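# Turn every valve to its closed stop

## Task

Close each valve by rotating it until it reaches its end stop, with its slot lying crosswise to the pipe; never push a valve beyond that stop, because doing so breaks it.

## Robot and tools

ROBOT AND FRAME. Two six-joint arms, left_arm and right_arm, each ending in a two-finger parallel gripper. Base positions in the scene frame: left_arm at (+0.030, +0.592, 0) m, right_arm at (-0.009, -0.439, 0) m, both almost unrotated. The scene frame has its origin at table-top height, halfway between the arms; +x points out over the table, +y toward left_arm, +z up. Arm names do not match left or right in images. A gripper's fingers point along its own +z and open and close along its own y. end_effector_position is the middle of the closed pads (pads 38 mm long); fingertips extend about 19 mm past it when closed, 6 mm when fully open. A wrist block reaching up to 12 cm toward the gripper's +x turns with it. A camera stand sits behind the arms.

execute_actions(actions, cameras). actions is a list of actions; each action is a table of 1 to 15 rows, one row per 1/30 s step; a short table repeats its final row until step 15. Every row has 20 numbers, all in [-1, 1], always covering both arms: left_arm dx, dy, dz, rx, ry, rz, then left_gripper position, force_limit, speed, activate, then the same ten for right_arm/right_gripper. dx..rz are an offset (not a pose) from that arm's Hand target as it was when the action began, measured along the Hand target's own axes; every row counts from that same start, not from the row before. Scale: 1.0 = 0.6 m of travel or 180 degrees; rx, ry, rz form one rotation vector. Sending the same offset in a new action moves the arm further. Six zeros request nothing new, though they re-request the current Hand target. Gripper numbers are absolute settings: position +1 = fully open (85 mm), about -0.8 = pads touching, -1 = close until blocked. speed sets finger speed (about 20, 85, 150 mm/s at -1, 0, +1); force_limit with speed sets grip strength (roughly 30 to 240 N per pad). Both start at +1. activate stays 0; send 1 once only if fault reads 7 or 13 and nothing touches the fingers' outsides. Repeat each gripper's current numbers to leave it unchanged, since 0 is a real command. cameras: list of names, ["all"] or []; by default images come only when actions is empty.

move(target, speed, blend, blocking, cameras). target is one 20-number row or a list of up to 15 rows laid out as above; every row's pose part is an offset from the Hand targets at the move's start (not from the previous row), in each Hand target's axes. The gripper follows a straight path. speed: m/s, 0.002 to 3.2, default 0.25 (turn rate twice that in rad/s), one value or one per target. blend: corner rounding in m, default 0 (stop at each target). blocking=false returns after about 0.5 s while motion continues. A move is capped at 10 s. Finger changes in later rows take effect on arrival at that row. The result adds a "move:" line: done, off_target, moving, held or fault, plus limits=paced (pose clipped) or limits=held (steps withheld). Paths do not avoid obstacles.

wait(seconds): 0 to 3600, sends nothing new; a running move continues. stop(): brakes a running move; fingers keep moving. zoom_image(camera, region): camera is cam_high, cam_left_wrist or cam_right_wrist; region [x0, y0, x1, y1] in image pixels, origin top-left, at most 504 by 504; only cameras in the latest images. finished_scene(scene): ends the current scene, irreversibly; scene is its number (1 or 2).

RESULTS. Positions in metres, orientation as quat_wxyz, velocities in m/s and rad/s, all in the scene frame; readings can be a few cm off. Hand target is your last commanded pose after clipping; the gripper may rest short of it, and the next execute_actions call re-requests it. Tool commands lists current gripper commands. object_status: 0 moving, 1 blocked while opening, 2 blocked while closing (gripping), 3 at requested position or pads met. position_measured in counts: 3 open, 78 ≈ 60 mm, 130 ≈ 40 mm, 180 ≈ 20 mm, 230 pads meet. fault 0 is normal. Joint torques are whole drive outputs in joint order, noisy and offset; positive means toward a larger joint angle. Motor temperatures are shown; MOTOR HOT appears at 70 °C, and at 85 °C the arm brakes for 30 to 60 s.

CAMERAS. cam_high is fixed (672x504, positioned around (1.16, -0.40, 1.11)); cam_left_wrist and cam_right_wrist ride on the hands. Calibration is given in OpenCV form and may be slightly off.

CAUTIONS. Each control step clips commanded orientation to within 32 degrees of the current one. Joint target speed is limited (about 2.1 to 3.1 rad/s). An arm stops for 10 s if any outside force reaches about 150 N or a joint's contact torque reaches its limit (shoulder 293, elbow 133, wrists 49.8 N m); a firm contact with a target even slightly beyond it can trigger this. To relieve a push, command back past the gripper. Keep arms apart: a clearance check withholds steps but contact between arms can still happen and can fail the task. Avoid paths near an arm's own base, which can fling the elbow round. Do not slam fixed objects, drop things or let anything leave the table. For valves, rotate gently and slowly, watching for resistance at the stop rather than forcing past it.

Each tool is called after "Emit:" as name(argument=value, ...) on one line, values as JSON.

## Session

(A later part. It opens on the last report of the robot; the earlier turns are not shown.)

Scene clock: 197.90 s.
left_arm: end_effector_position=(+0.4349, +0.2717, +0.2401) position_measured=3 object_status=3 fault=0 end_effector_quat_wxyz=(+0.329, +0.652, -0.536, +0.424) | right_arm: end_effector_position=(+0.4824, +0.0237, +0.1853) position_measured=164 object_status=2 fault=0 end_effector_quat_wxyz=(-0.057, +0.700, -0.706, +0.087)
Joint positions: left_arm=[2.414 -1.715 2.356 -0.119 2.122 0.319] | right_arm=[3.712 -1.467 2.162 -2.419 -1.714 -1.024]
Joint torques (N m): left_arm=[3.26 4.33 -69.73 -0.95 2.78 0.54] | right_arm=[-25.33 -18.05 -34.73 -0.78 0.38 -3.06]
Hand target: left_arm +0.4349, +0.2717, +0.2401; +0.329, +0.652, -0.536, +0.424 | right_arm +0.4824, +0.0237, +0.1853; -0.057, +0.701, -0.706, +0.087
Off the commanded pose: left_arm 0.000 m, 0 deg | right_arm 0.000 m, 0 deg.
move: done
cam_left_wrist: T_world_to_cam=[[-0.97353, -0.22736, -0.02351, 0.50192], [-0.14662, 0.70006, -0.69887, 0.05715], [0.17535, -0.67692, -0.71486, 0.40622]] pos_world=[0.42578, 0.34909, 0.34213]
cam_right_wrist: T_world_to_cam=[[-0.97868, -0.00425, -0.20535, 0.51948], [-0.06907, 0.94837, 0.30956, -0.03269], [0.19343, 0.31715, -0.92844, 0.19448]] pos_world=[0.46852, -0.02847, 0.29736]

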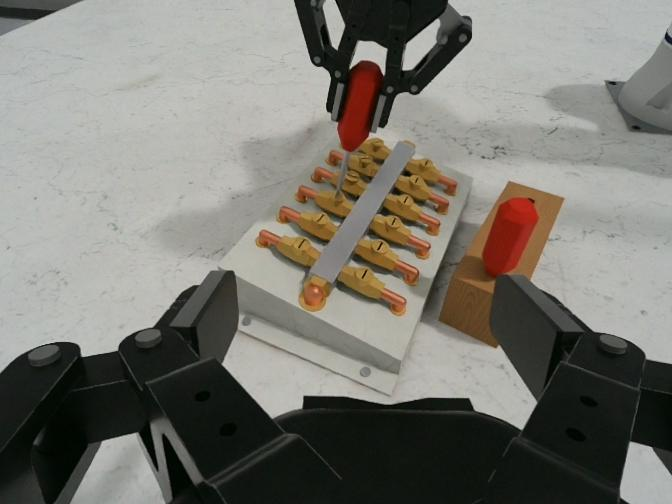

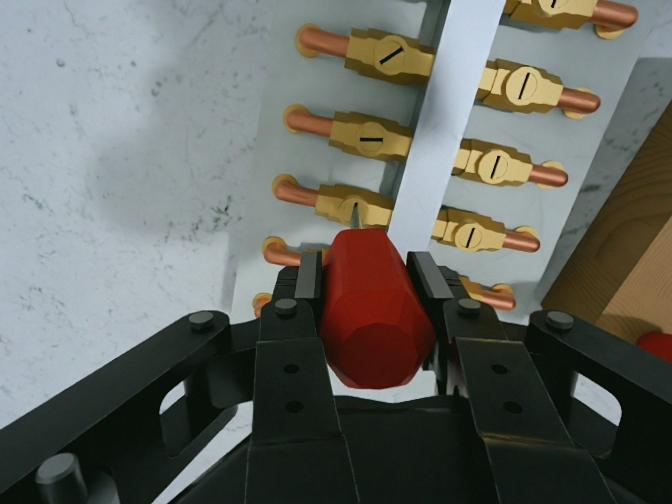

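Emit:
move(target=[0,0,0,0,0,0,1,1,1,0,0,0,0,0,0,-0.012,-1,0,-1,0], speed=0.04, cameras=["cam_right_wrist"])

Emit:
zoom_image(camera="cam_right_wrist", region=[335, 185, 375, 225])

Scene clock: 198.93 s.
left_arm: end_effector_position=(+0.4349, +0.2717, +0.2401) position_measured=3 object_status=3 fault=0 end_effector_quat_wxyz=(+0.329, +0.652, -0.536, +0.424) | right_arm: end_effector_position=(+0.4824, +0.0237, +0.1853) position_measured=164 object_status=2 fault=0 end_effector_quat_wxyz=(-0.056, +0.714, -0.693, +0.088)
Joint positions: left_arm=[2.414 -1.715 2.356 -0.119 2.122 0.319] | right_arm=[3.712 -1.467 2.162 -2.419 -1.714 -1.061]
Joint torques (N m): left_arm=[9.28 1.95 -69.83 -0.91 3.13 1.31] | right_arm=[-13.3 -26.4 -33.51 -1.64 -0.63 -3.89]
Hand target: left_arm +0.4349, +0.2717, +0.2401; +0.329, +0.652, -0.536, +0.424 | right_arm +0.4824, +0.0237, +0.1853; -0.056, +0.714, -0.693, +0.088
Off the commanded pose: left_arm 0.000 m, 0 deg | right_arm 0.000 m, 0 deg.
move: done
cam_right_wrist: T_world_to_cam=[[-0.97816, -0.04181, -0.20361, 0.5198], [-0.10345, 0.94755, 0.3024, -0.01477], [0.18029, 0.31686, -0.93118, 0.2014]] pos_world=[0.47061, -0.02809, 0.29784]

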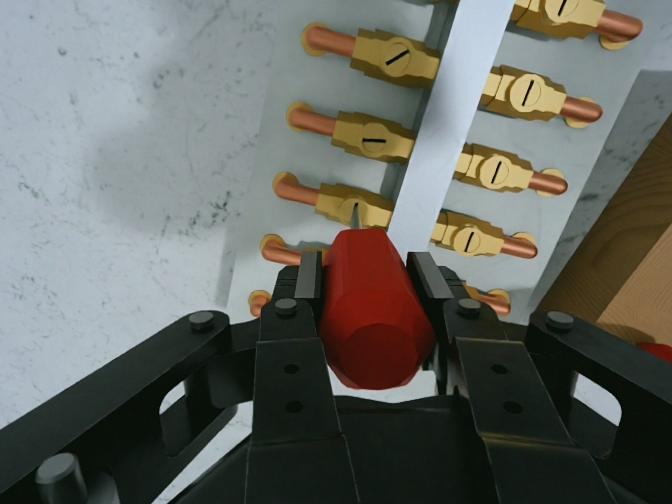

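Scaled by 12.600 from the camera's image (finer frame: 960x720).

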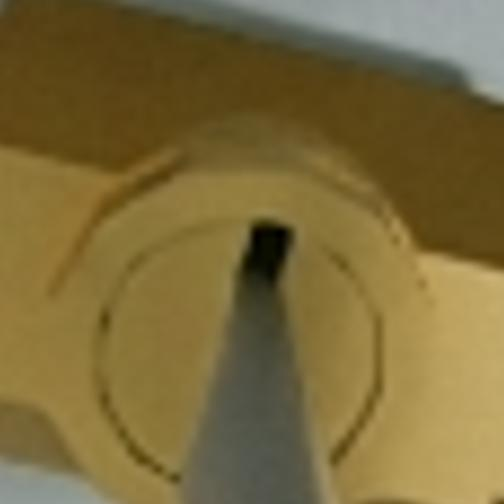

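Emit:
move(target=[0,0,0,0,0,0,1,1,1,0,0,0,0,0,0,-0.009,-1,0,-1,0], speed=0.04, cameras=["cam_right_wrist"])

Emit:
zoom_image(camera="cam_right_wrist", region=[335, 185, 375, 225])

Scene clock: 199.90 s.
left_arm: end_effector_position=(+0.4349, +0.2717, +0.2401) position_measured=3 object_status=3 fault=0 end_effector_quat_wxyz=(+0.329, +0.652, -0.536, +0.424) | right_arm: end_effector_position=(+0.4824, +0.0237, +0.1853) position_measured=164 object_status=2 fault=0 end_effector_quat_wxyz=(-0.055, +0.723, -0.683, +0.089) end_effector_velocity=(-0.001, +0.001, +0.001) end_effector_angular_velocity=(+0.000, -0.001, +0.007)
Joint positions: left_arm=[2.414 -1.715 2.356 -0.119 2.122 0.319] | right_arm=[3.712 -1.467 2.162 -2.419 -1.714 -1.09]
Joint velocities: left_arm=[within noise] | right_arm=[0.002 -0.001 0 0 0.001 -0.005]
Joint torques (N m): left_arm=[10.27 1.92 -71.35 -0.98 3.48 0.73] | right_arm=[1.57 -33.58 -31.24 -2.65 -1.67 -4.43]
Hand target: left_arm +0.4349, +0.2717, +0.2401; +0.329, +0.652, -0.536, +0.424 | right_arm +0.4824, +0.0237, +0.1853; -0.055, +0.723, -0.682, +0.089
Off the commanded pose: left_arm 0.000 m, 0 deg | right_arm 0.000 m, 0 deg.
move: done
cam_right_wrist: T_world_to_cam=[[-0.97686, -0.07007, -0.20207, 0.5196], [-0.12932, 0.94605, 0.29711, -0.0012], [0.17035, 0.31637, -0.93322, 0.20656]] pos_world=[0.47223, -0.0278, 0.29812]

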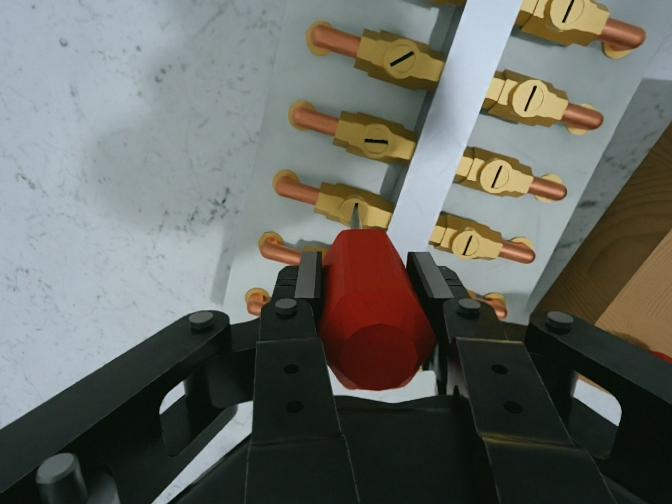

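Scaled by 12.600 from the camera's image (finer frame: 960x720).

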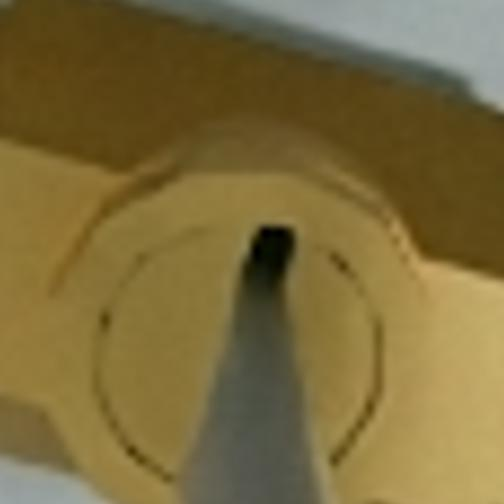

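Emit:
move(target=[[0,0,0,0,0,0,1,1,1,0,0,0,-0.03,0,0,0.015,-1,0,-1,0],[0,0,0,0,0,0,1,1,1,0,0.0587,0.0194,-0.03,0,0,0.46,-1,0,-1,0],[0,0,0,0,0,0,1,1,1,0,0.0587,0.0194,-0.0059,0,0,0.46,-1,0,-1,0]], speed=[0.1,0.5,0.1], blend=[0.003,0.002,0], cameras=["cam_left_wrist","cam_right_wrist"])

Emit:
zoom_image(camera="cam_right_wrist", region=[335, 185, 375, 225])

Emit:
zoom_image(camera="cam_left_wrist", region=[338, 160, 366, 188])

Scene clock: 202.97 s.
left_arm: end_effector_position=(+0.4349, +0.2717, +0.2401) position_measured=3 object_status=3 fault=0 end_effector_quat_wxyz=(+0.329, +0.652, -0.536, +0.424) | right_arm: end_effector_position=(+0.4721, -0.0120, +0.1885) position_measured=164 object_status=2 fault=0 end_effector_quat_wxyz=(+0.100, -0.092, +0.990, -0.031)
Joint positions: left_arm=[2.414 -1.715 2.356 -0.119 2.122 0.319] | right_arm=[3.669 -1.523 2.218 -2.425 -1.707 0.312]
Joint torques (N m): left_arm=[8.78 0.84 -70.86 -1.23 3.12 0.28] | right_arm=[-13.91 -36.21 -35.97 -11.81 -2.51 1.03]
Hand target: left_arm +0.4349, +0.2717, +0.2401; +0.329, +0.652, -0.536, +0.424 | right_arm +0.4721, -0.0120, +0.1883; +0.100, -0.091, +0.990, -0.031
Off the commanded pose: left_arm 0.000 m, 0 deg | right_arm 0.000 m, 0 deg.
move: done
cam_left_wrist: T_world_to_cam=[[-0.97353, -0.22736, -0.02351, 0.50192], [-0.14662, 0.70006, -0.69887, 0.05715], [0.17535, -0.67692, -0.71486, 0.40622]] pos_world=[0.42578, 0.34909, 0.34213]
cam_right_wrist: T_world_to_cam=[[-0.18205, 0.97982, -0.08257, 0.12253], [0.82574, 0.19793, 0.52818, -0.47319], [0.53387, 0.02797, -0.8451, 0.03084]] pos_world=[0.39657, -0.02726, 0.28611]

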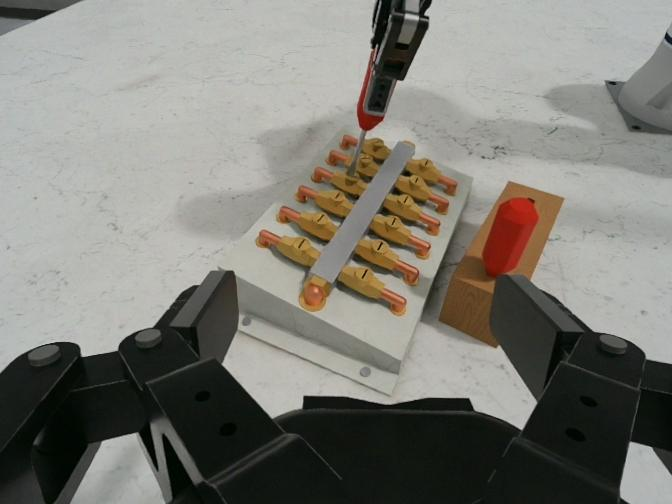

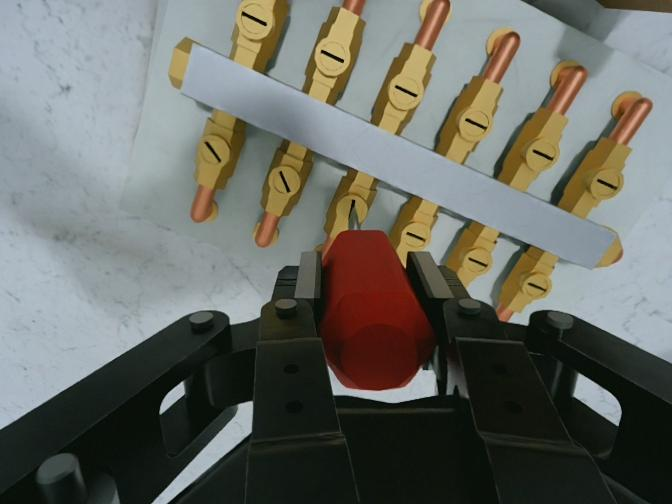

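Scaled by 12.600 from the camera's image (finer frame: 960x720).

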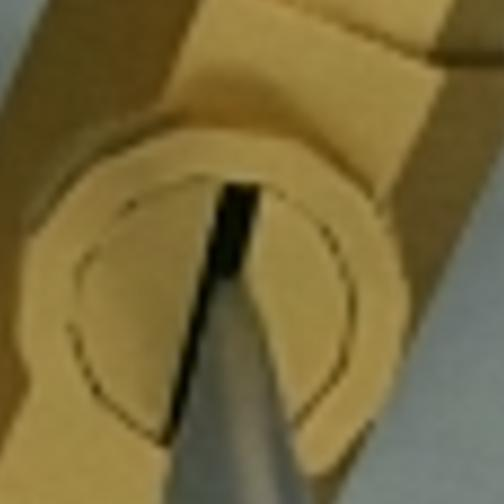

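Scaled by 18.000 from the camera's image (finer frame: 960x720).

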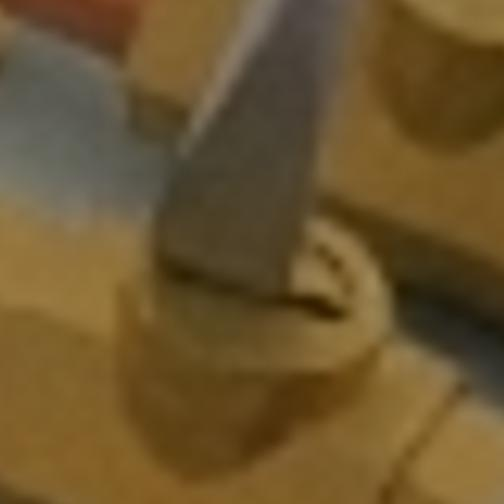

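Emit:
move(target=[0,0,0,0,0,0,1,1,1,0,0.002,0,0.001,0,0,0,-1,0,-1,0], speed=0.03, cameras=["cam_left_wrist","cam_right_wrist"])

Emit:
zoom_image(camera="cam_right_wrist", region=[335, 185, 375, 225])

Emit:
zoom_image(camera="cam_left_wrist", region=[338, 160, 366, 188])

Scene clock: 203.73 s.
left_arm: end_effector_position=(+0.4349, +0.2717, +0.2401) position_measured=3 object_status=3 fault=0 end_effector_quat_wxyz=(+0.329, +0.652, -0.536, +0.424) | right_arm: end_effector_position=(+0.4711, -0.0123, +0.1875) position_measured=164 object_status=2 fault=0 end_effector_quat_wxyz=(+0.100, -0.091, +0.990, -0.031)
Joint positions: left_arm=[2.414 -1.715 2.356 -0.119 2.122 0.319] | right_arm=[3.67 -1.523 2.221 -2.428 -1.707 0.313]
Joint torques (N m): left_arm=[8.93 2.72 -70.48 -1.18 3.17 0.71] | right_arm=[10.57 -51.46 -27.77 -9.08 -1.28 0.74]
Hand target: left_arm +0.4349, +0.2717, +0.2401; +0.329, +0.652, -0.536, +0.424 | right_arm +0.4711, -0.0123, +0.1875; +0.100, -0.091, +0.990, -0.031
Off the commanded pose: left_arm 0.000 m, 0 deg | right_arm 0.000 m, 0 deg.
move: done
cam_left_wrist: T_world_to_cam=[[-0.97353, -0.22736, -0.02351, 0.50192], [-0.14662, 0.70006, -0.69887, 0.05715], [0.17535, -0.67692, -0.71486, 0.40622]] pos_world=[0.42578, 0.34909, 0.34213]
cam_right_wrist: T_world_to_cam=[[-0.18183, 0.97986, -0.08255, 0.12238], [0.82579, 0.19774, 0.52818, -0.47187], [0.53387, 0.02787, -0.84511, 0.03061]] pos_world=[0.39557, -0.02746, 0.28521]

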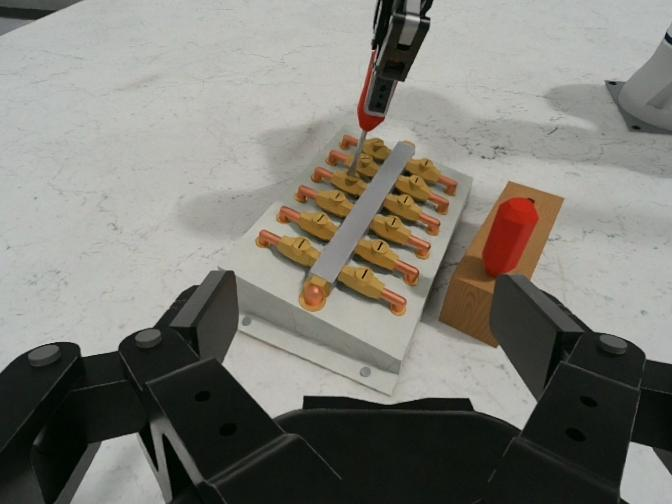

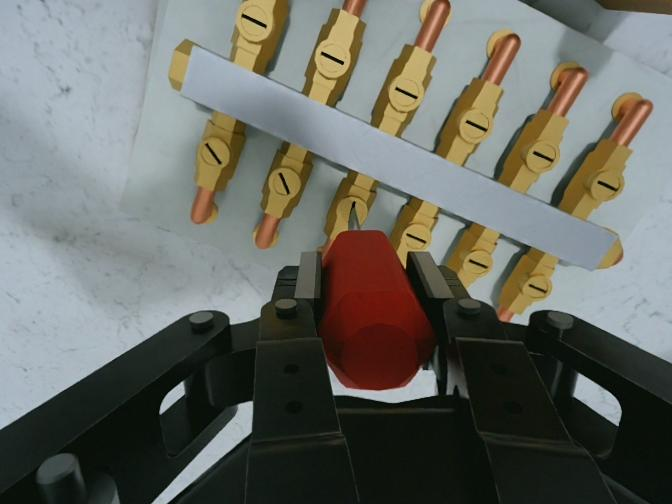

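Scaled by 12.600 from the camera's image (finer frame: 960x720).

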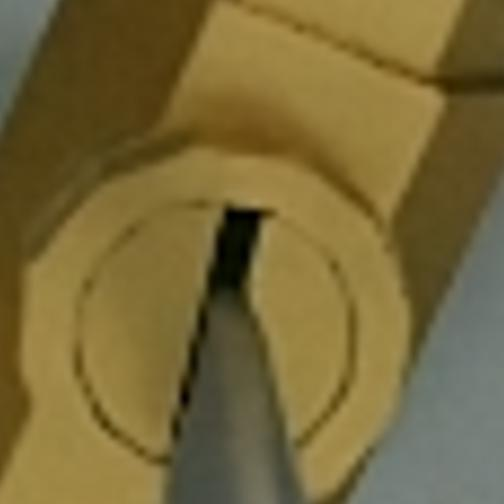

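Scaled by 18.000 from the camera's image (finer frame: 960x720).

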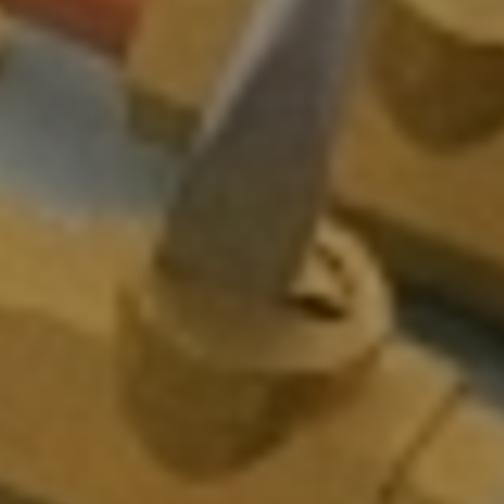

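Emit:
move(target=[[0,0,0,0,0,0,1,1,1,0,0,0,-0.0022,0,0,0,-1,0,-1,0],[0,0,0,0,0,0,1,1,1,0,0.0014,-0.0008,-0.0022,0,0,0,-1,0,-1,0]], speed=0.04, cameras=["cam_left_wrist","cam_right_wrist"])

Emit:
zoom_image(camera="cam_right_wrist", region=[335, 185, 375, 225])

Emit:
zoom_image(camera="cam_left_wrist", region=[338, 160, 366, 188])

Scene clock: 204.43 s.
left_arm: end_effector_position=(+0.4349, +0.2717, +0.2401) position_measured=3 object_status=3 fault=0 end_effector_quat_wxyz=(+0.329, +0.652, -0.536, +0.424) | right_arm: end_effector_position=(+0.4701, -0.0128, +0.1887) position_measured=164 object_status=2 fault=0 end_effector_quat_wxyz=(+0.100, -0.091, +0.990, -0.031)
Joint positions: left_arm=[2.414 -1.715 2.356 -0.119 2.122 0.319] | right_arm=[3.67 -1.526 2.221 -2.425 -1.707 0.313]
Joint torques (N m): left_arm=[9.61 -0.41 -72.44 -1.15 3.13 1.12] | right_arm=[-11.67 -61.28 -35.65 -1.31 0.04 -2.43]
Hand target: left_arm +0.4349, +0.2717, +0.2401; +0.329, +0.652, -0.536, +0.424 | right_arm +0.4701, -0.0128, +0.1887; +0.100, -0.091, +0.990, -0.031
Off the commanded pose: left_arm 0.000 m, 0 deg | right_arm 0.000 m, 0 deg.
move: done
cam_left_wrist: T_world_to_cam=[[-0.97353, -0.22736, -0.02351, 0.50192], [-0.14662, 0.70006, -0.69887, 0.05715], [0.17535, -0.67692, -0.71486, 0.40622]] pos_world=[0.42578, 0.34909, 0.34213]
cam_right_wrist: T_world_to_cam=[[-0.18183, 0.97986, -0.08255, 0.12278], [0.82579, 0.19774, 0.52818, -0.47153], [0.53387, 0.02787, -0.84511, 0.03209]] pos_world=[0.39457, -0.02796, 0.28631]

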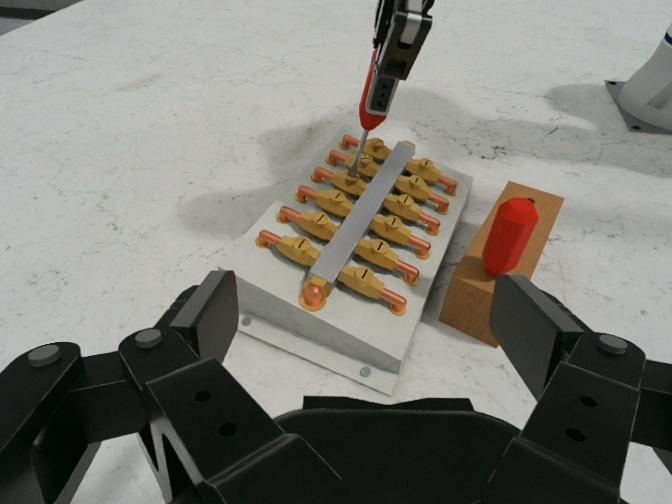

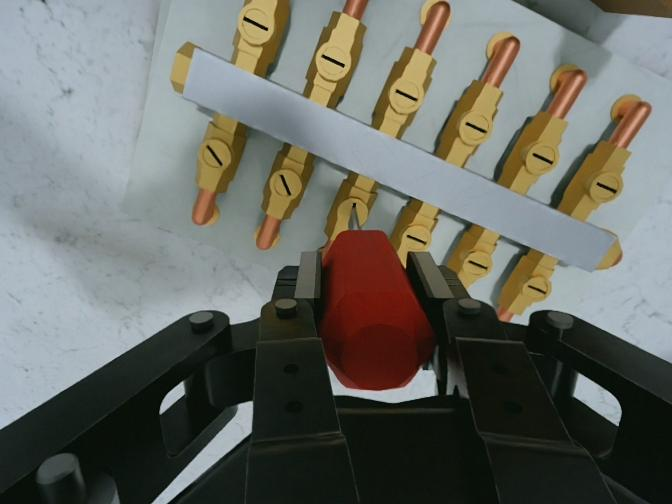

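Scaled by 12.600 from the camera's image (finer frame: 960x720).

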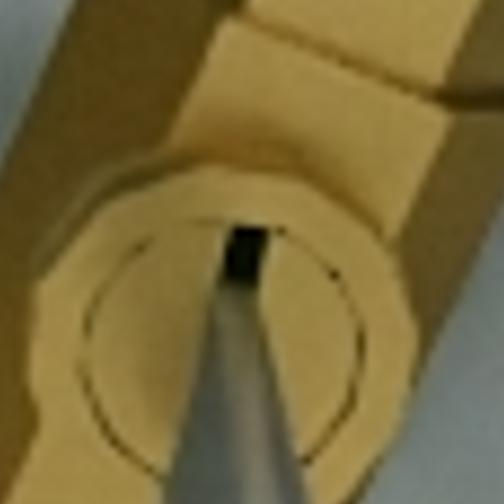

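Scaled by 18.000 from the camera's image (finer frame: 960x720).

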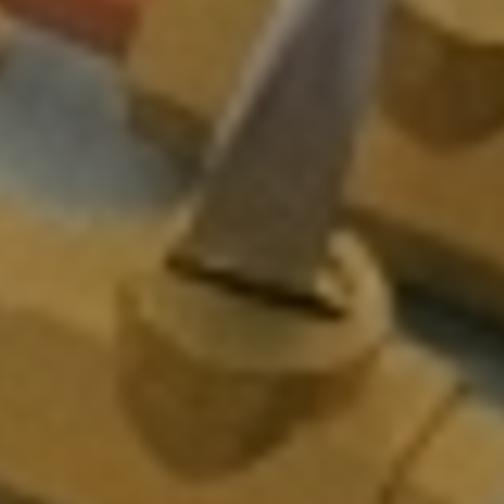

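Emit:
move(target=[0,0,0,0,0,0,1,1,1,0,0,0,0.0025,0,0,0,-1,0,-1,0], speed=0.03, cameras=["cam_left_wrist","cam_right_wrist"])

Emit:
zoom_image(camera="cam_right_wrist", region=[335, 185, 375, 225])

Emit:
zoom_image(camera="cam_left_wrist", region=[338, 160, 366, 188])

Scene clock: 205.10 s.
left_arm: end_effector_position=(+0.4349, +0.2717, +0.2401) position_measured=3 object_status=3 fault=0 end_effector_quat_wxyz=(+0.329, +0.652, -0.536, +0.424) | right_arm: end_effector_position=(+0.4705, -0.0129, +0.1874) position_measured=164 object_status=2 fault=0 end_effector_quat_wxyz=(+0.100, -0.091, +0.990, -0.031)
Joint positions: left_arm=[2.414 -1.715 2.356 -0.119 2.122 0.319] | right_arm=[3.669 -1.524 2.222 -2.428 -1.707 0.313]
Joint torques (N m): left_arm=[7.4 0.39 -71.25 -0.95 3.37 0.78] | right_arm=[-15.42 -18.24 -26.47 -9.36 2.09 -2.81]
Hand target: left_arm +0.4349, +0.2717, +0.2401; +0.329, +0.652, -0.536, +0.424 | right_arm +0.4704, -0.0129, +0.1872; +0.100, -0.091, +0.990, -0.031
Off the commanded pose: left_arm 0.000 m, 0 deg | right_arm 0.000 m, 0 deg.
move: done
cam_left_wrist: T_world_to_cam=[[-0.97353, -0.22736, -0.02351, 0.50192], [-0.14662, 0.70006, -0.69887, 0.05715], [0.17535, -0.67692, -0.71486, 0.40622]] pos_world=[0.42578, 0.34909, 0.34213]
cam_right_wrist: T_world_to_cam=[[-0.18188, 0.97986, -0.08249, 0.12292], [0.8257, 0.19774, 0.52831, -0.47105], [0.53398, 0.02797, -0.84503, 0.03077]] pos_world=[0.39487, -0.02816, 0.28501]

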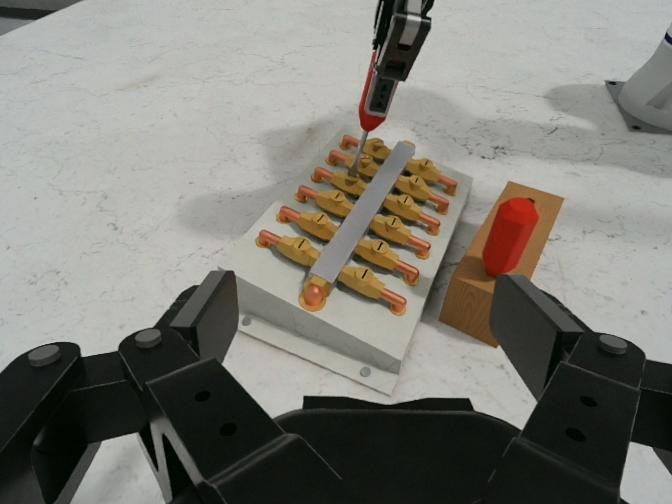

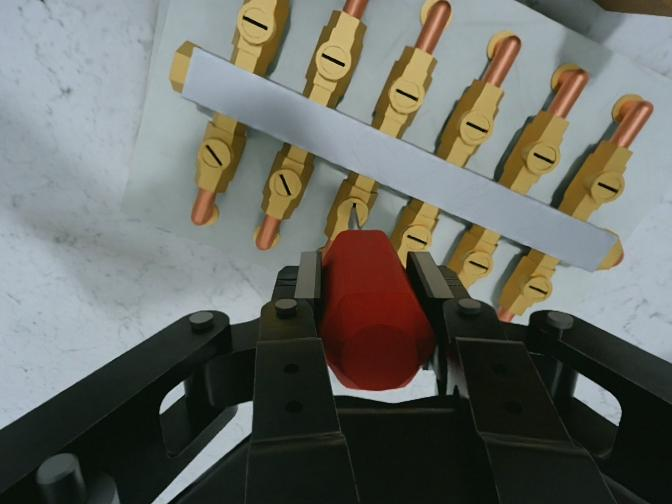

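Scaled by 12.600 from the camera's image (finer frame: 960x720).

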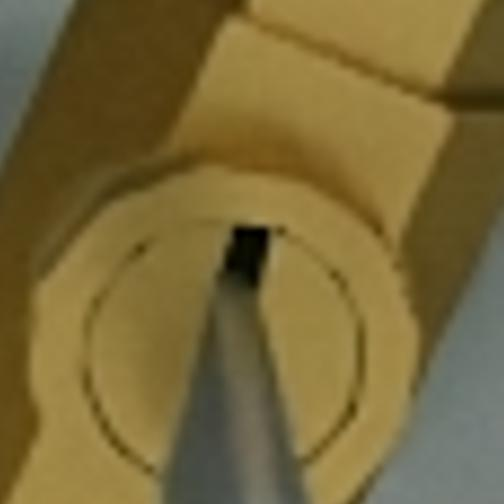

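Scaled by 18.000 from the camera's image (finer frame: 960x720).

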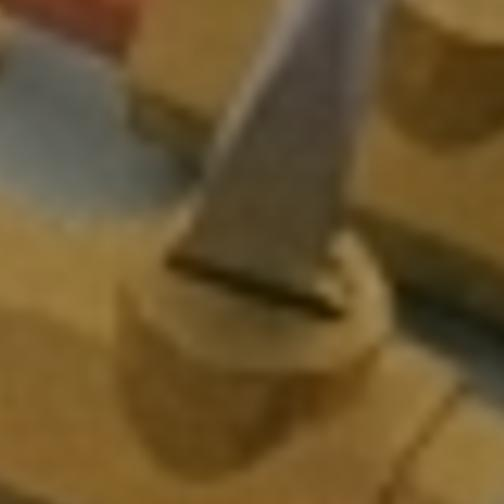

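Emit:
move(target=[[0,0,0,0,0,0,1,1,1,0,0,0,-0.0012,0,0,0,-1,0,-1,0],[0,0,0,0,0,0,1,1,1,0,0,0.0005,-0.0012,0,0,0,-1,0,-1,0],[0,0,0,0,0,0,1,1,1,0,0,0.0005,0.0007,0,0,0,-1,0,-1,0]], speed=0.03, cameras=["cam_left_wrist","cam_right_wrist"])

Emit:
zoom_image(camera="cam_right_wrist", region=[335, 185, 375, 225])

Emit:
zoom_image(camera="cam_left_wrist", region=[338, 160, 366, 188])

Scene clock: 205.83 s.
left_arm: end_effector_position=(+0.4349, +0.2717, +0.2401) position_measured=3 object_status=3 fault=0 end_effector_quat_wxyz=(+0.329, +0.652, -0.536, +0.424) | right_arm: end_effector_position=(+0.4705, -0.0126, +0.1870) position_measured=164 object_status=2 fault=0 end_effector_quat_wxyz=(+0.100, -0.091, +0.990, -0.031)
Joint positions: left_arm=[2.414 -1.715 2.356 -0.119 2.122 0.319] | right_arm=[3.67 -1.523 2.222 -2.429 -1.707 0.313]
Joint torques (N m): left_arm=[7.83 -0.46 -70.6 -1.11 2.6 0.22] | right_arm=[9.02 -3.48 -28.07 -6.62 0.13 0.53]
Hand target: left_arm +0.4349, +0.2717, +0.2401; +0.329, +0.652, -0.536, +0.424 | right_arm +0.4704, -0.0126, +0.1868; +0.100, -0.091, +0.990, -0.031
Off the commanded pose: left_arm 0.000 m, 0 deg | right_arm 0.000 m, 0 deg.
move: done
cam_left_wrist: T_world_to_cam=[[-0.97353, -0.22736, -0.02351, 0.50192], [-0.14662, 0.70006, -0.69887, 0.05715], [0.17535, -0.67692, -0.71486, 0.40622]] pos_world=[0.42578, 0.34909, 0.34213]
cam_right_wrist: T_world_to_cam=[[-0.18183, 0.97987, -0.08237, 0.12256], [0.82567, 0.19763, 0.52841, -0.471], [0.53405, 0.02807, -0.84498, 0.03033]] pos_world=[0.39497, -0.02786, 0.28461]

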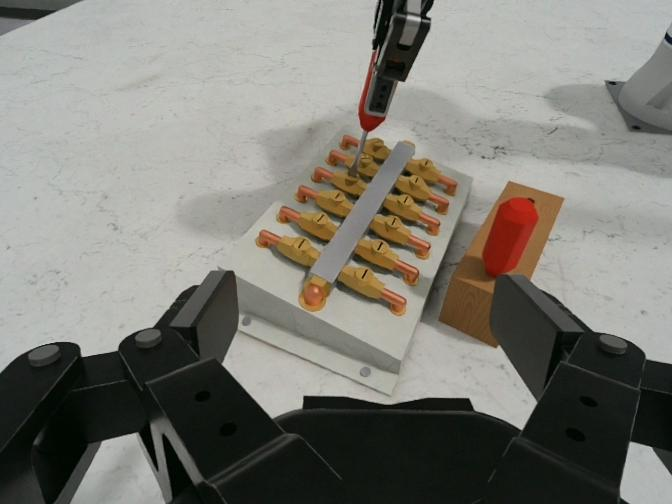

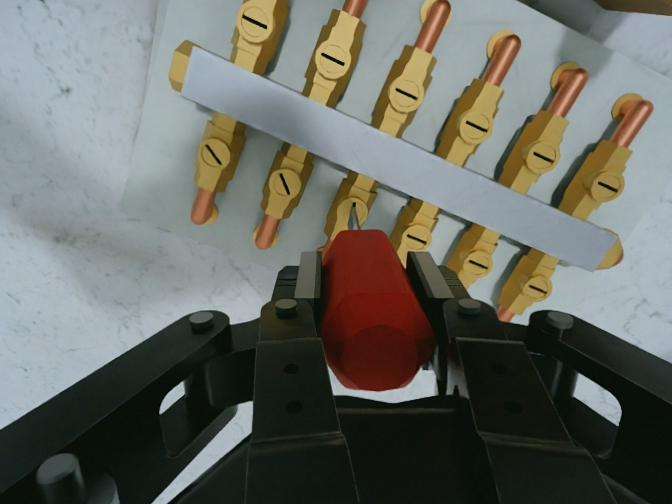

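Scaled by 12.600 from the camera's image (finer frame: 960x720).

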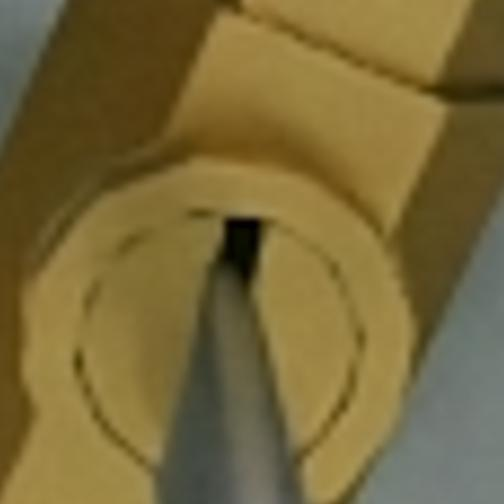

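Scaled by 18.000 from the camera's image (finer frame: 960x720).

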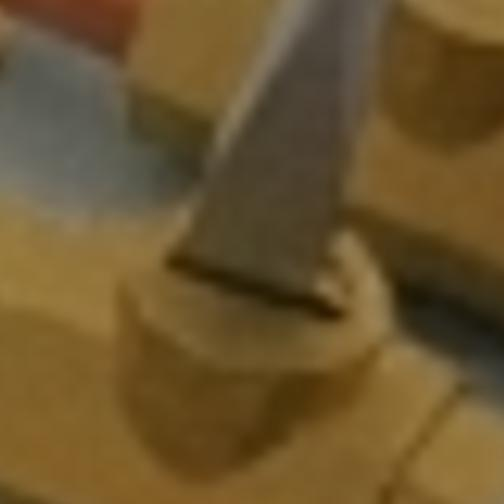

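Emit:
move(target=[[0,0,0,0,0,0,1,1,1,0,0,0,-0.002,0,0,0,-1,0,-1,0],[0,0,0,0,0,0,1,1,1,0,0,0.0007,-0.002,0,0,0,-1,0,-1,0]], speed=0.03, cameras=["cam_left_wrist","cam_right_wrist"])

Emit:
zoom_image(camera="cam_right_wrist", region=[335, 185, 375, 225])

Emit:
zoom_image(camera="cam_left_wrist", region=[338, 160, 366, 188])

Scene clock: 206.50 s.
left_arm: end_effector_position=(+0.4349, +0.2717, +0.2401) position_measured=3 object_status=3 fault=0 end_effector_quat_wxyz=(+0.329, +0.652, -0.536, +0.424) | right_arm: end_effector_position=(+0.4701, -0.0122, +0.1878) position_measured=164 object_status=2 fault=0 end_effector_quat_wxyz=(+0.100, -0.091, +0.990, -0.031)
Joint positions: left_arm=[2.414 -1.715 2.356 -0.119 2.122 0.319] | right_arm=[3.671 -1.524 2.221 -2.427 -1.707 0.314]
Joint torques (N m): left_arm=[6.67 1.4 -70.98 -1.19 2.74 0.82] | right_arm=[11.45 -59.38 -52.33 -1.18 -0.4 0.71]
Hand target: left_arm +0.4349, +0.2717, +0.2401; +0.329, +0.652, -0.536, +0.424 | right_arm +0.4701, -0.0122, +0.1879; +0.100, -0.091, +0.990, -0.031
Off the commanded pose: left_arm 0.000 m, 0 deg | right_arm 0.000 m, 0 deg.
move: done
cam_left_wrist: T_world_to_cam=[[-0.97353, -0.22736, -0.02351, 0.50192], [-0.14662, 0.70006, -0.69887, 0.05715], [0.17535, -0.67692, -0.71486, 0.40622]] pos_world=[0.42578, 0.34909, 0.34213]
cam_right_wrist: T_world_to_cam=[[-0.18192, 0.97984, -0.08258, 0.12226], [0.82584, 0.19783, 0.52806, -0.47118], [0.53375, 0.02787, -0.84518, 0.03147]] pos_world=[0.39457, -0.02746, 0.28551]

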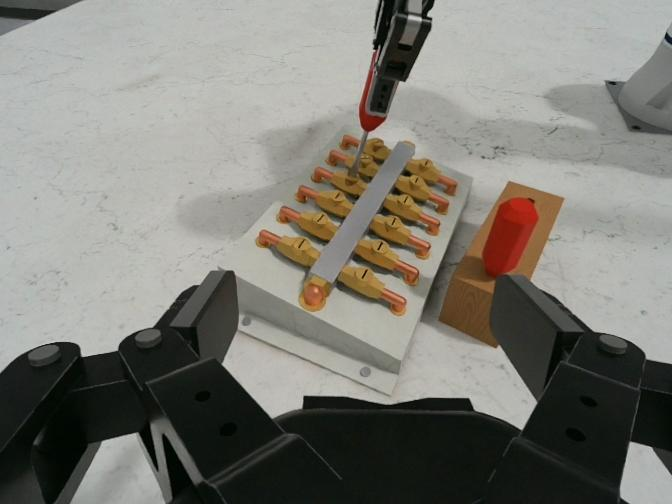

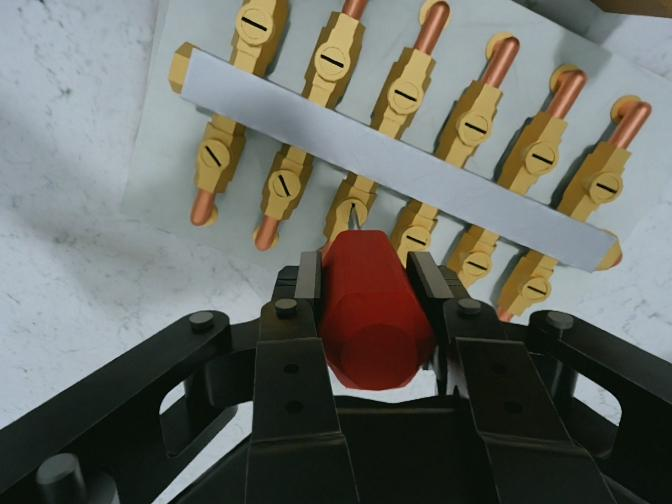

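Scaled by 12.600 from the camera's image (finer frame: 960x720).

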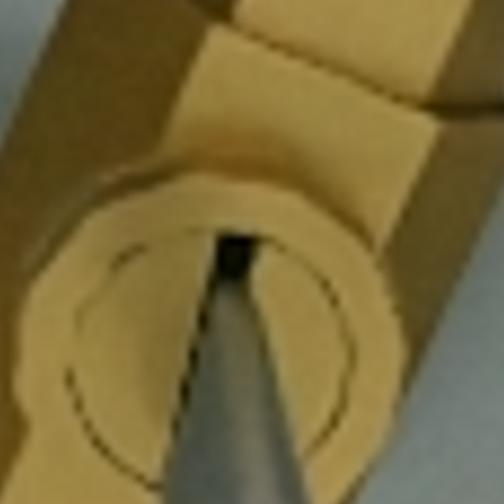

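Scaled by 18.000 from the camera's image (finer frame: 960x720).

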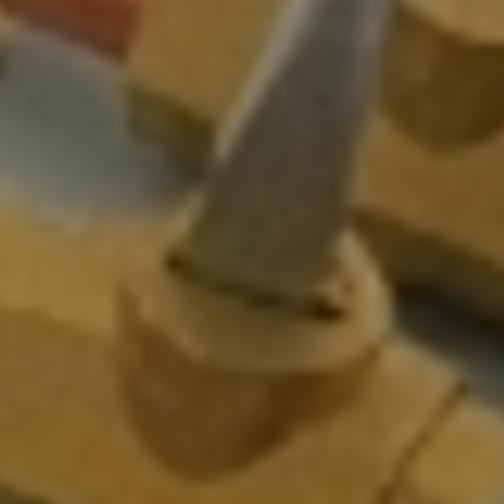

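Emit:
move(target=[0,0,0,0,0,0,1,1,1,0,0,-0.0003,0.0018,0,0,0.012,-1,0,-1,0], speed=0.03, cameras=["cam_left_wrist","cam_right_wrist"])

Emit:
zoom_image(camera="cam_right_wrist", region=[335, 185, 375, 225])

Emit:
zoom_image(camera="cam_left_wrist", region=[340, 165, 360, 185])

Scene clock: 207.70 s.
left_arm: end_effector_position=(+0.4349, +0.2717, +0.2401) position_measured=3 object_status=3 fault=0 end_effector_quat_wxyz=(+0.329, +0.652, -0.536, +0.424) | right_arm: end_effector_position=(+0.4704, -0.0124, +0.1869) position_measured=164 object_status=2 fault=0 end_effector_quat_wxyz=(+0.100, -0.073, +0.992, -0.029)
Joint positions: left_arm=[2.414 -1.715 2.356 -0.119 2.122 0.319] | right_arm=[3.67 -1.523 2.222 -2.429 -1.707 0.351]
Joint torques (N m): left_arm=[7.34 2.54 -70.33 -1.09 2.89 0.73] | right_arm=[-15.31 -33.99 -34.57 -11.03 1.63 0.84]
Hand target: left_arm +0.4349, +0.2717, +0.2401; +0.329, +0.652, -0.536, +0.424 | right_arm +0.4704, -0.0124, +0.1869; +0.100, -0.073, +0.992, -0.029
Off the commanded pose: left_arm 0.000 m, 0 deg | right_arm 0.000 m, 0 deg.
move: done
cam_left_wrist: T_world_to_cam=[[-0.97353, -0.22736, -0.02351, 0.50192], [-0.14662, 0.70006, -0.69887, 0.05715], [0.17535, -0.67692, -0.71486, 0.40622]] pos_world=[0.42578, 0.34909, 0.34213]
cam_right_wrist: T_world_to_cam=[[-0.14583, 0.98643, -0.0754, 0.10413], [0.83154, 0.16351, 0.53085, -0.47446], [0.53597, 0.01471, -0.84411, 0.02914]] pos_world=[0.3941, -0.02557, 0.28432]

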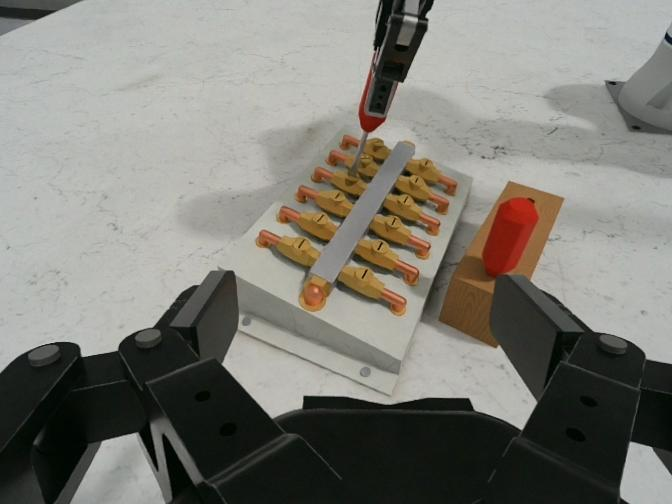

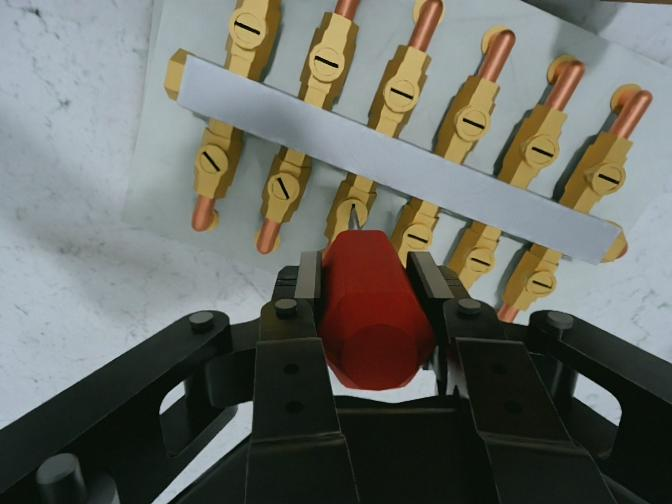

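Scaled by 12.600 from the camera's image (finer frame: 960x720).

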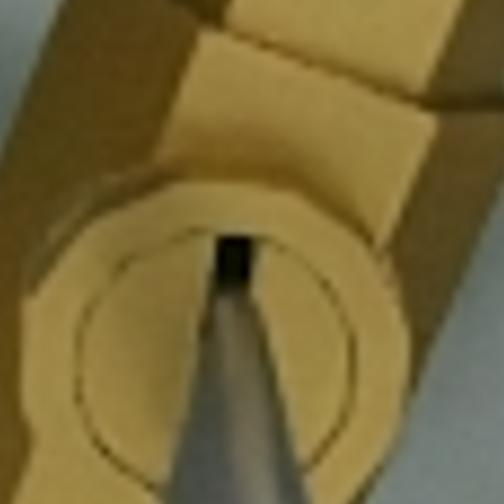

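Scaled by 25.200 from the camera's image (finer frame: 960x720).

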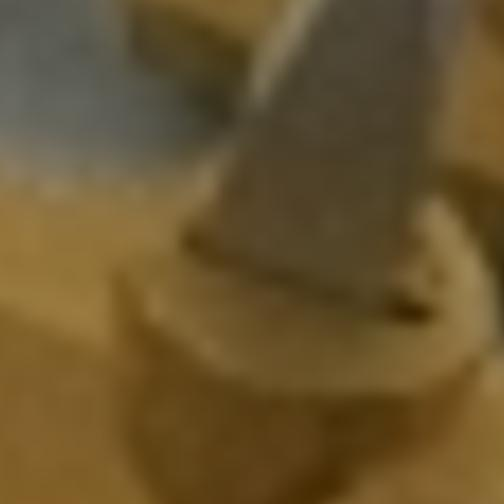

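Emit:
move(target=[0,0,0,0,0,0,1,1,1,0,0,0,0.0015,0,0,0,-1,0,-1,0], speed=0.03, cameras=["cam_left_wrist","cam_right_wrist"])

Emit:
zoom_image(camera="cam_right_wrist", region=[335, 185, 375, 225])

Emit:
zoom_image(camera="cam_left_wrist", region=[340, 165, 360, 185])

Scene clock: 208.33 s.
left_arm: end_effector_position=(+0.4349, +0.2717, +0.2401) position_measured=3 object_status=3 fault=0 end_effector_quat_wxyz=(+0.329, +0.652, -0.536, +0.424) | right_arm: end_effector_position=(+0.4706, -0.0124, +0.1860) position_measured=164 object_status=2 fault=0 end_effector_quat_wxyz=(+0.100, -0.073, +0.992, -0.029)
Joint positions: left_arm=[2.414 -1.715 2.356 -0.119 2.122 0.319] | right_arm=[3.67 -1.522 2.223 -2.431 -1.707 0.351]
Joint torques (N m): left_arm=[4 -0.27 -71.88 -1.16 3.75 0.59] | right_arm=[-15.3 -33.58 -34.44 -11.06 1.79 -2.34]
Hand target: left_arm +0.4349, +0.2717, +0.2401; +0.329, +0.652, -0.536, +0.424 | right_arm +0.4706, -0.0124, +0.1860; +0.100, -0.073, +0.992, -0.029
Off the commanded pose: left_arm 0.000 m, 0 deg | right_arm 0.000 m, 0 deg.
move: done
cam_left_wrist: T_world_to_cam=[[-0.97353, -0.22736, -0.02351, 0.50192], [-0.14662, 0.70006, -0.69887, 0.05715], [0.17535, -0.67692, -0.71486, 0.40622]] pos_world=[0.42578, 0.34909, 0.34213]
cam_right_wrist: T_world_to_cam=[[-0.14544, 0.9865, -0.07527, 0.10391], [0.83161, 0.16312, 0.53086, -0.47419], [0.53597, 0.01461, -0.84411, 0.02827]] pos_world=[0.3943, -0.02557, 0.28342]

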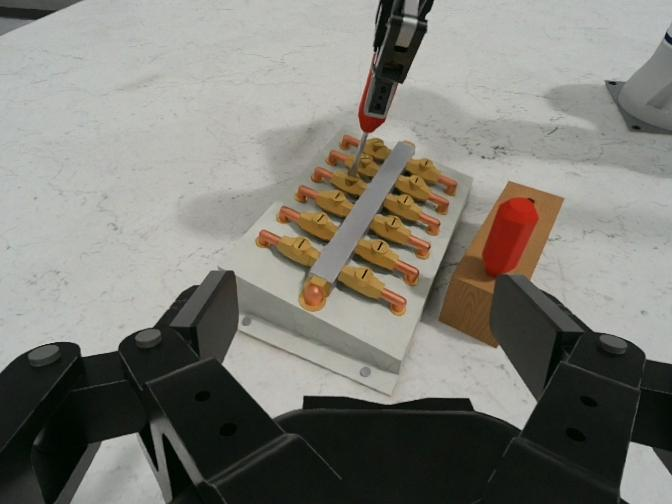

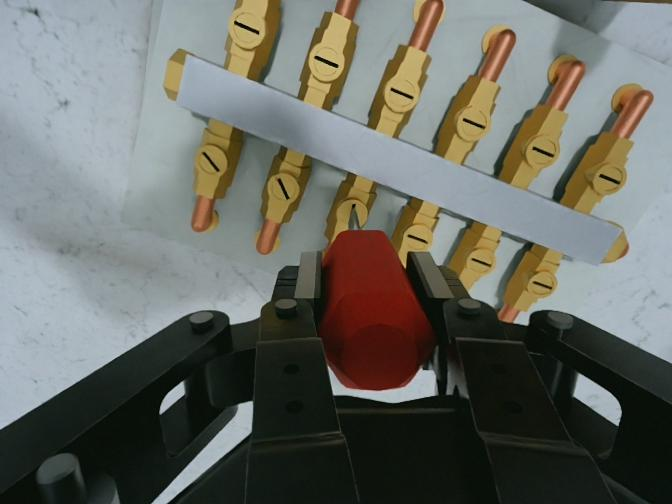

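Scaled by 12.600 from the camera's image (finer frame: 960x720).

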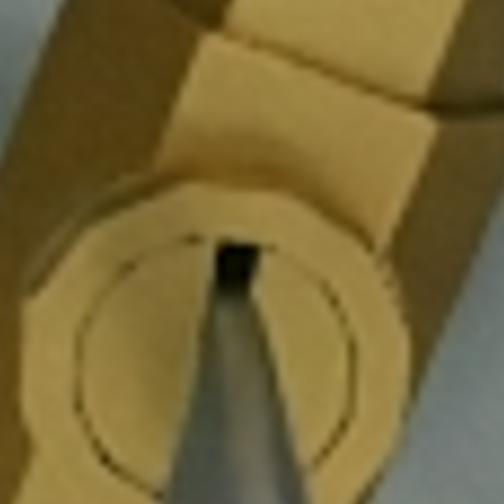

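Scaled by 25.200 from the camera's image (finer frame: 960x720).

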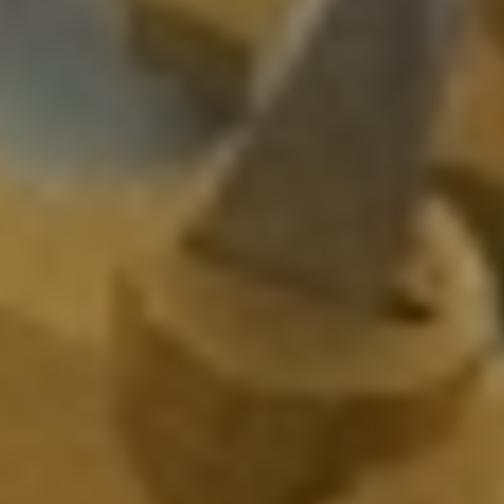

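Emit:
move(target=[[0,0,0,0,0,0,1,1,1,0,0,0,0.001,0,0,0,-1,0,-1,0],[0,0,0,0,0,0,1,1,1,0,-0.0003,-0.0028,0.001,0,0,-0.139,-1,0,-1,0]], speed=[0.03,0.15], blend=[0.0005,0], cameras=["cam_left_wrist","cam_right_wrist"])

Emit:
zoom_image(camera="cam_right_wrist", region=[335, 185, 375, 225])

Scene clock: 210.57 s.
left_arm: end_effector_position=(+0.4349, +0.2717, +0.2401) position_measured=3 object_status=3 fault=0 end_effector_quat_wxyz=(+0.329, +0.652, -0.536, +0.424) | right_arm: end_effector_position=(+0.4711, -0.0141, +0.1856) position_measured=164 object_status=2 fault=0 end_effector_quat_wxyz=(+0.092, -0.286, +0.953, -0.050)
Joint positions: left_arm=[2.414 -1.715 2.356 -0.119 2.122 0.319] | right_arm=[3.667 -1.522 2.225 -2.432 -1.707 -0.088]
Joint torques (N m): left_arm=[5.23 2.38 -69.95 -0.78 2.78 0.83] | right_arm=[-21.17 -55.74 -34.1 -11.52 -0.33 -2.98]
Hand target: left_arm +0.4349, +0.2717, +0.2401; +0.329, +0.652, -0.536, +0.424 | right_arm +0.4711, -0.0141, +0.1856; +0.092, -0.286, +0.953, -0.050
Off the commanded pose: left_arm 0.000 m, 0 deg | right_arm 0.000 m, 0 deg.
move: done; blend cut to 0.0003 m at target 1
cam_left_wrist: T_world_to_cam=[[-0.97353, -0.22736, -0.02351, 0.50192], [-0.14662, 0.70006, -0.69887, 0.05715], [0.17535, -0.67692, -0.71486, 0.40622]] pos_world=[0.42578, 0.34909, 0.34213]
cam_right_wrist: T_world_to_cam=[[-0.54096, 0.82746, -0.15057, 0.30367], [0.689, 0.53867, 0.48488, -0.39315], [0.48233, 0.15856, -0.86152, 0.05814]] pos_world=[0.40711, -0.04871, 0.28644]

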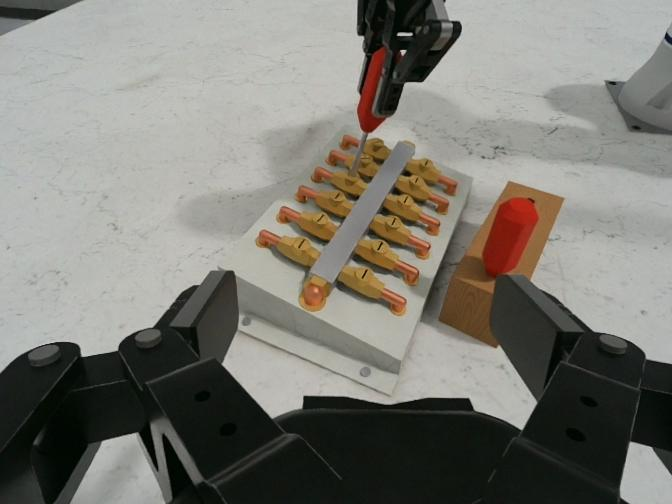

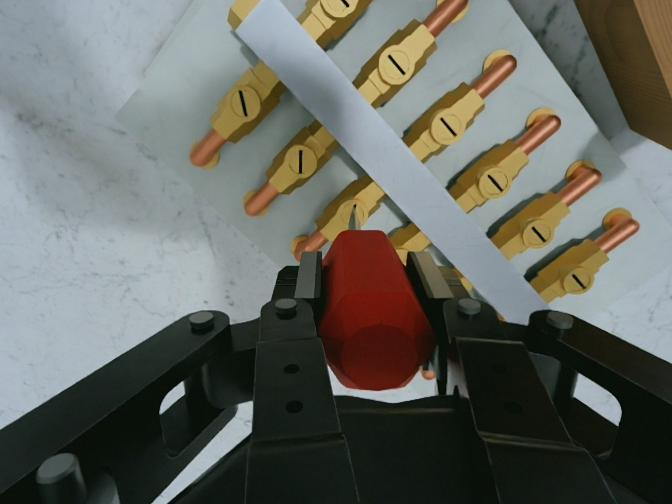

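Scaled by 12.600 from the camera's image (finer frame: 960x720).

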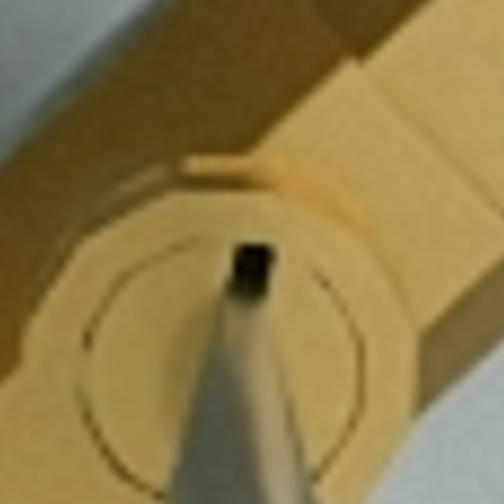

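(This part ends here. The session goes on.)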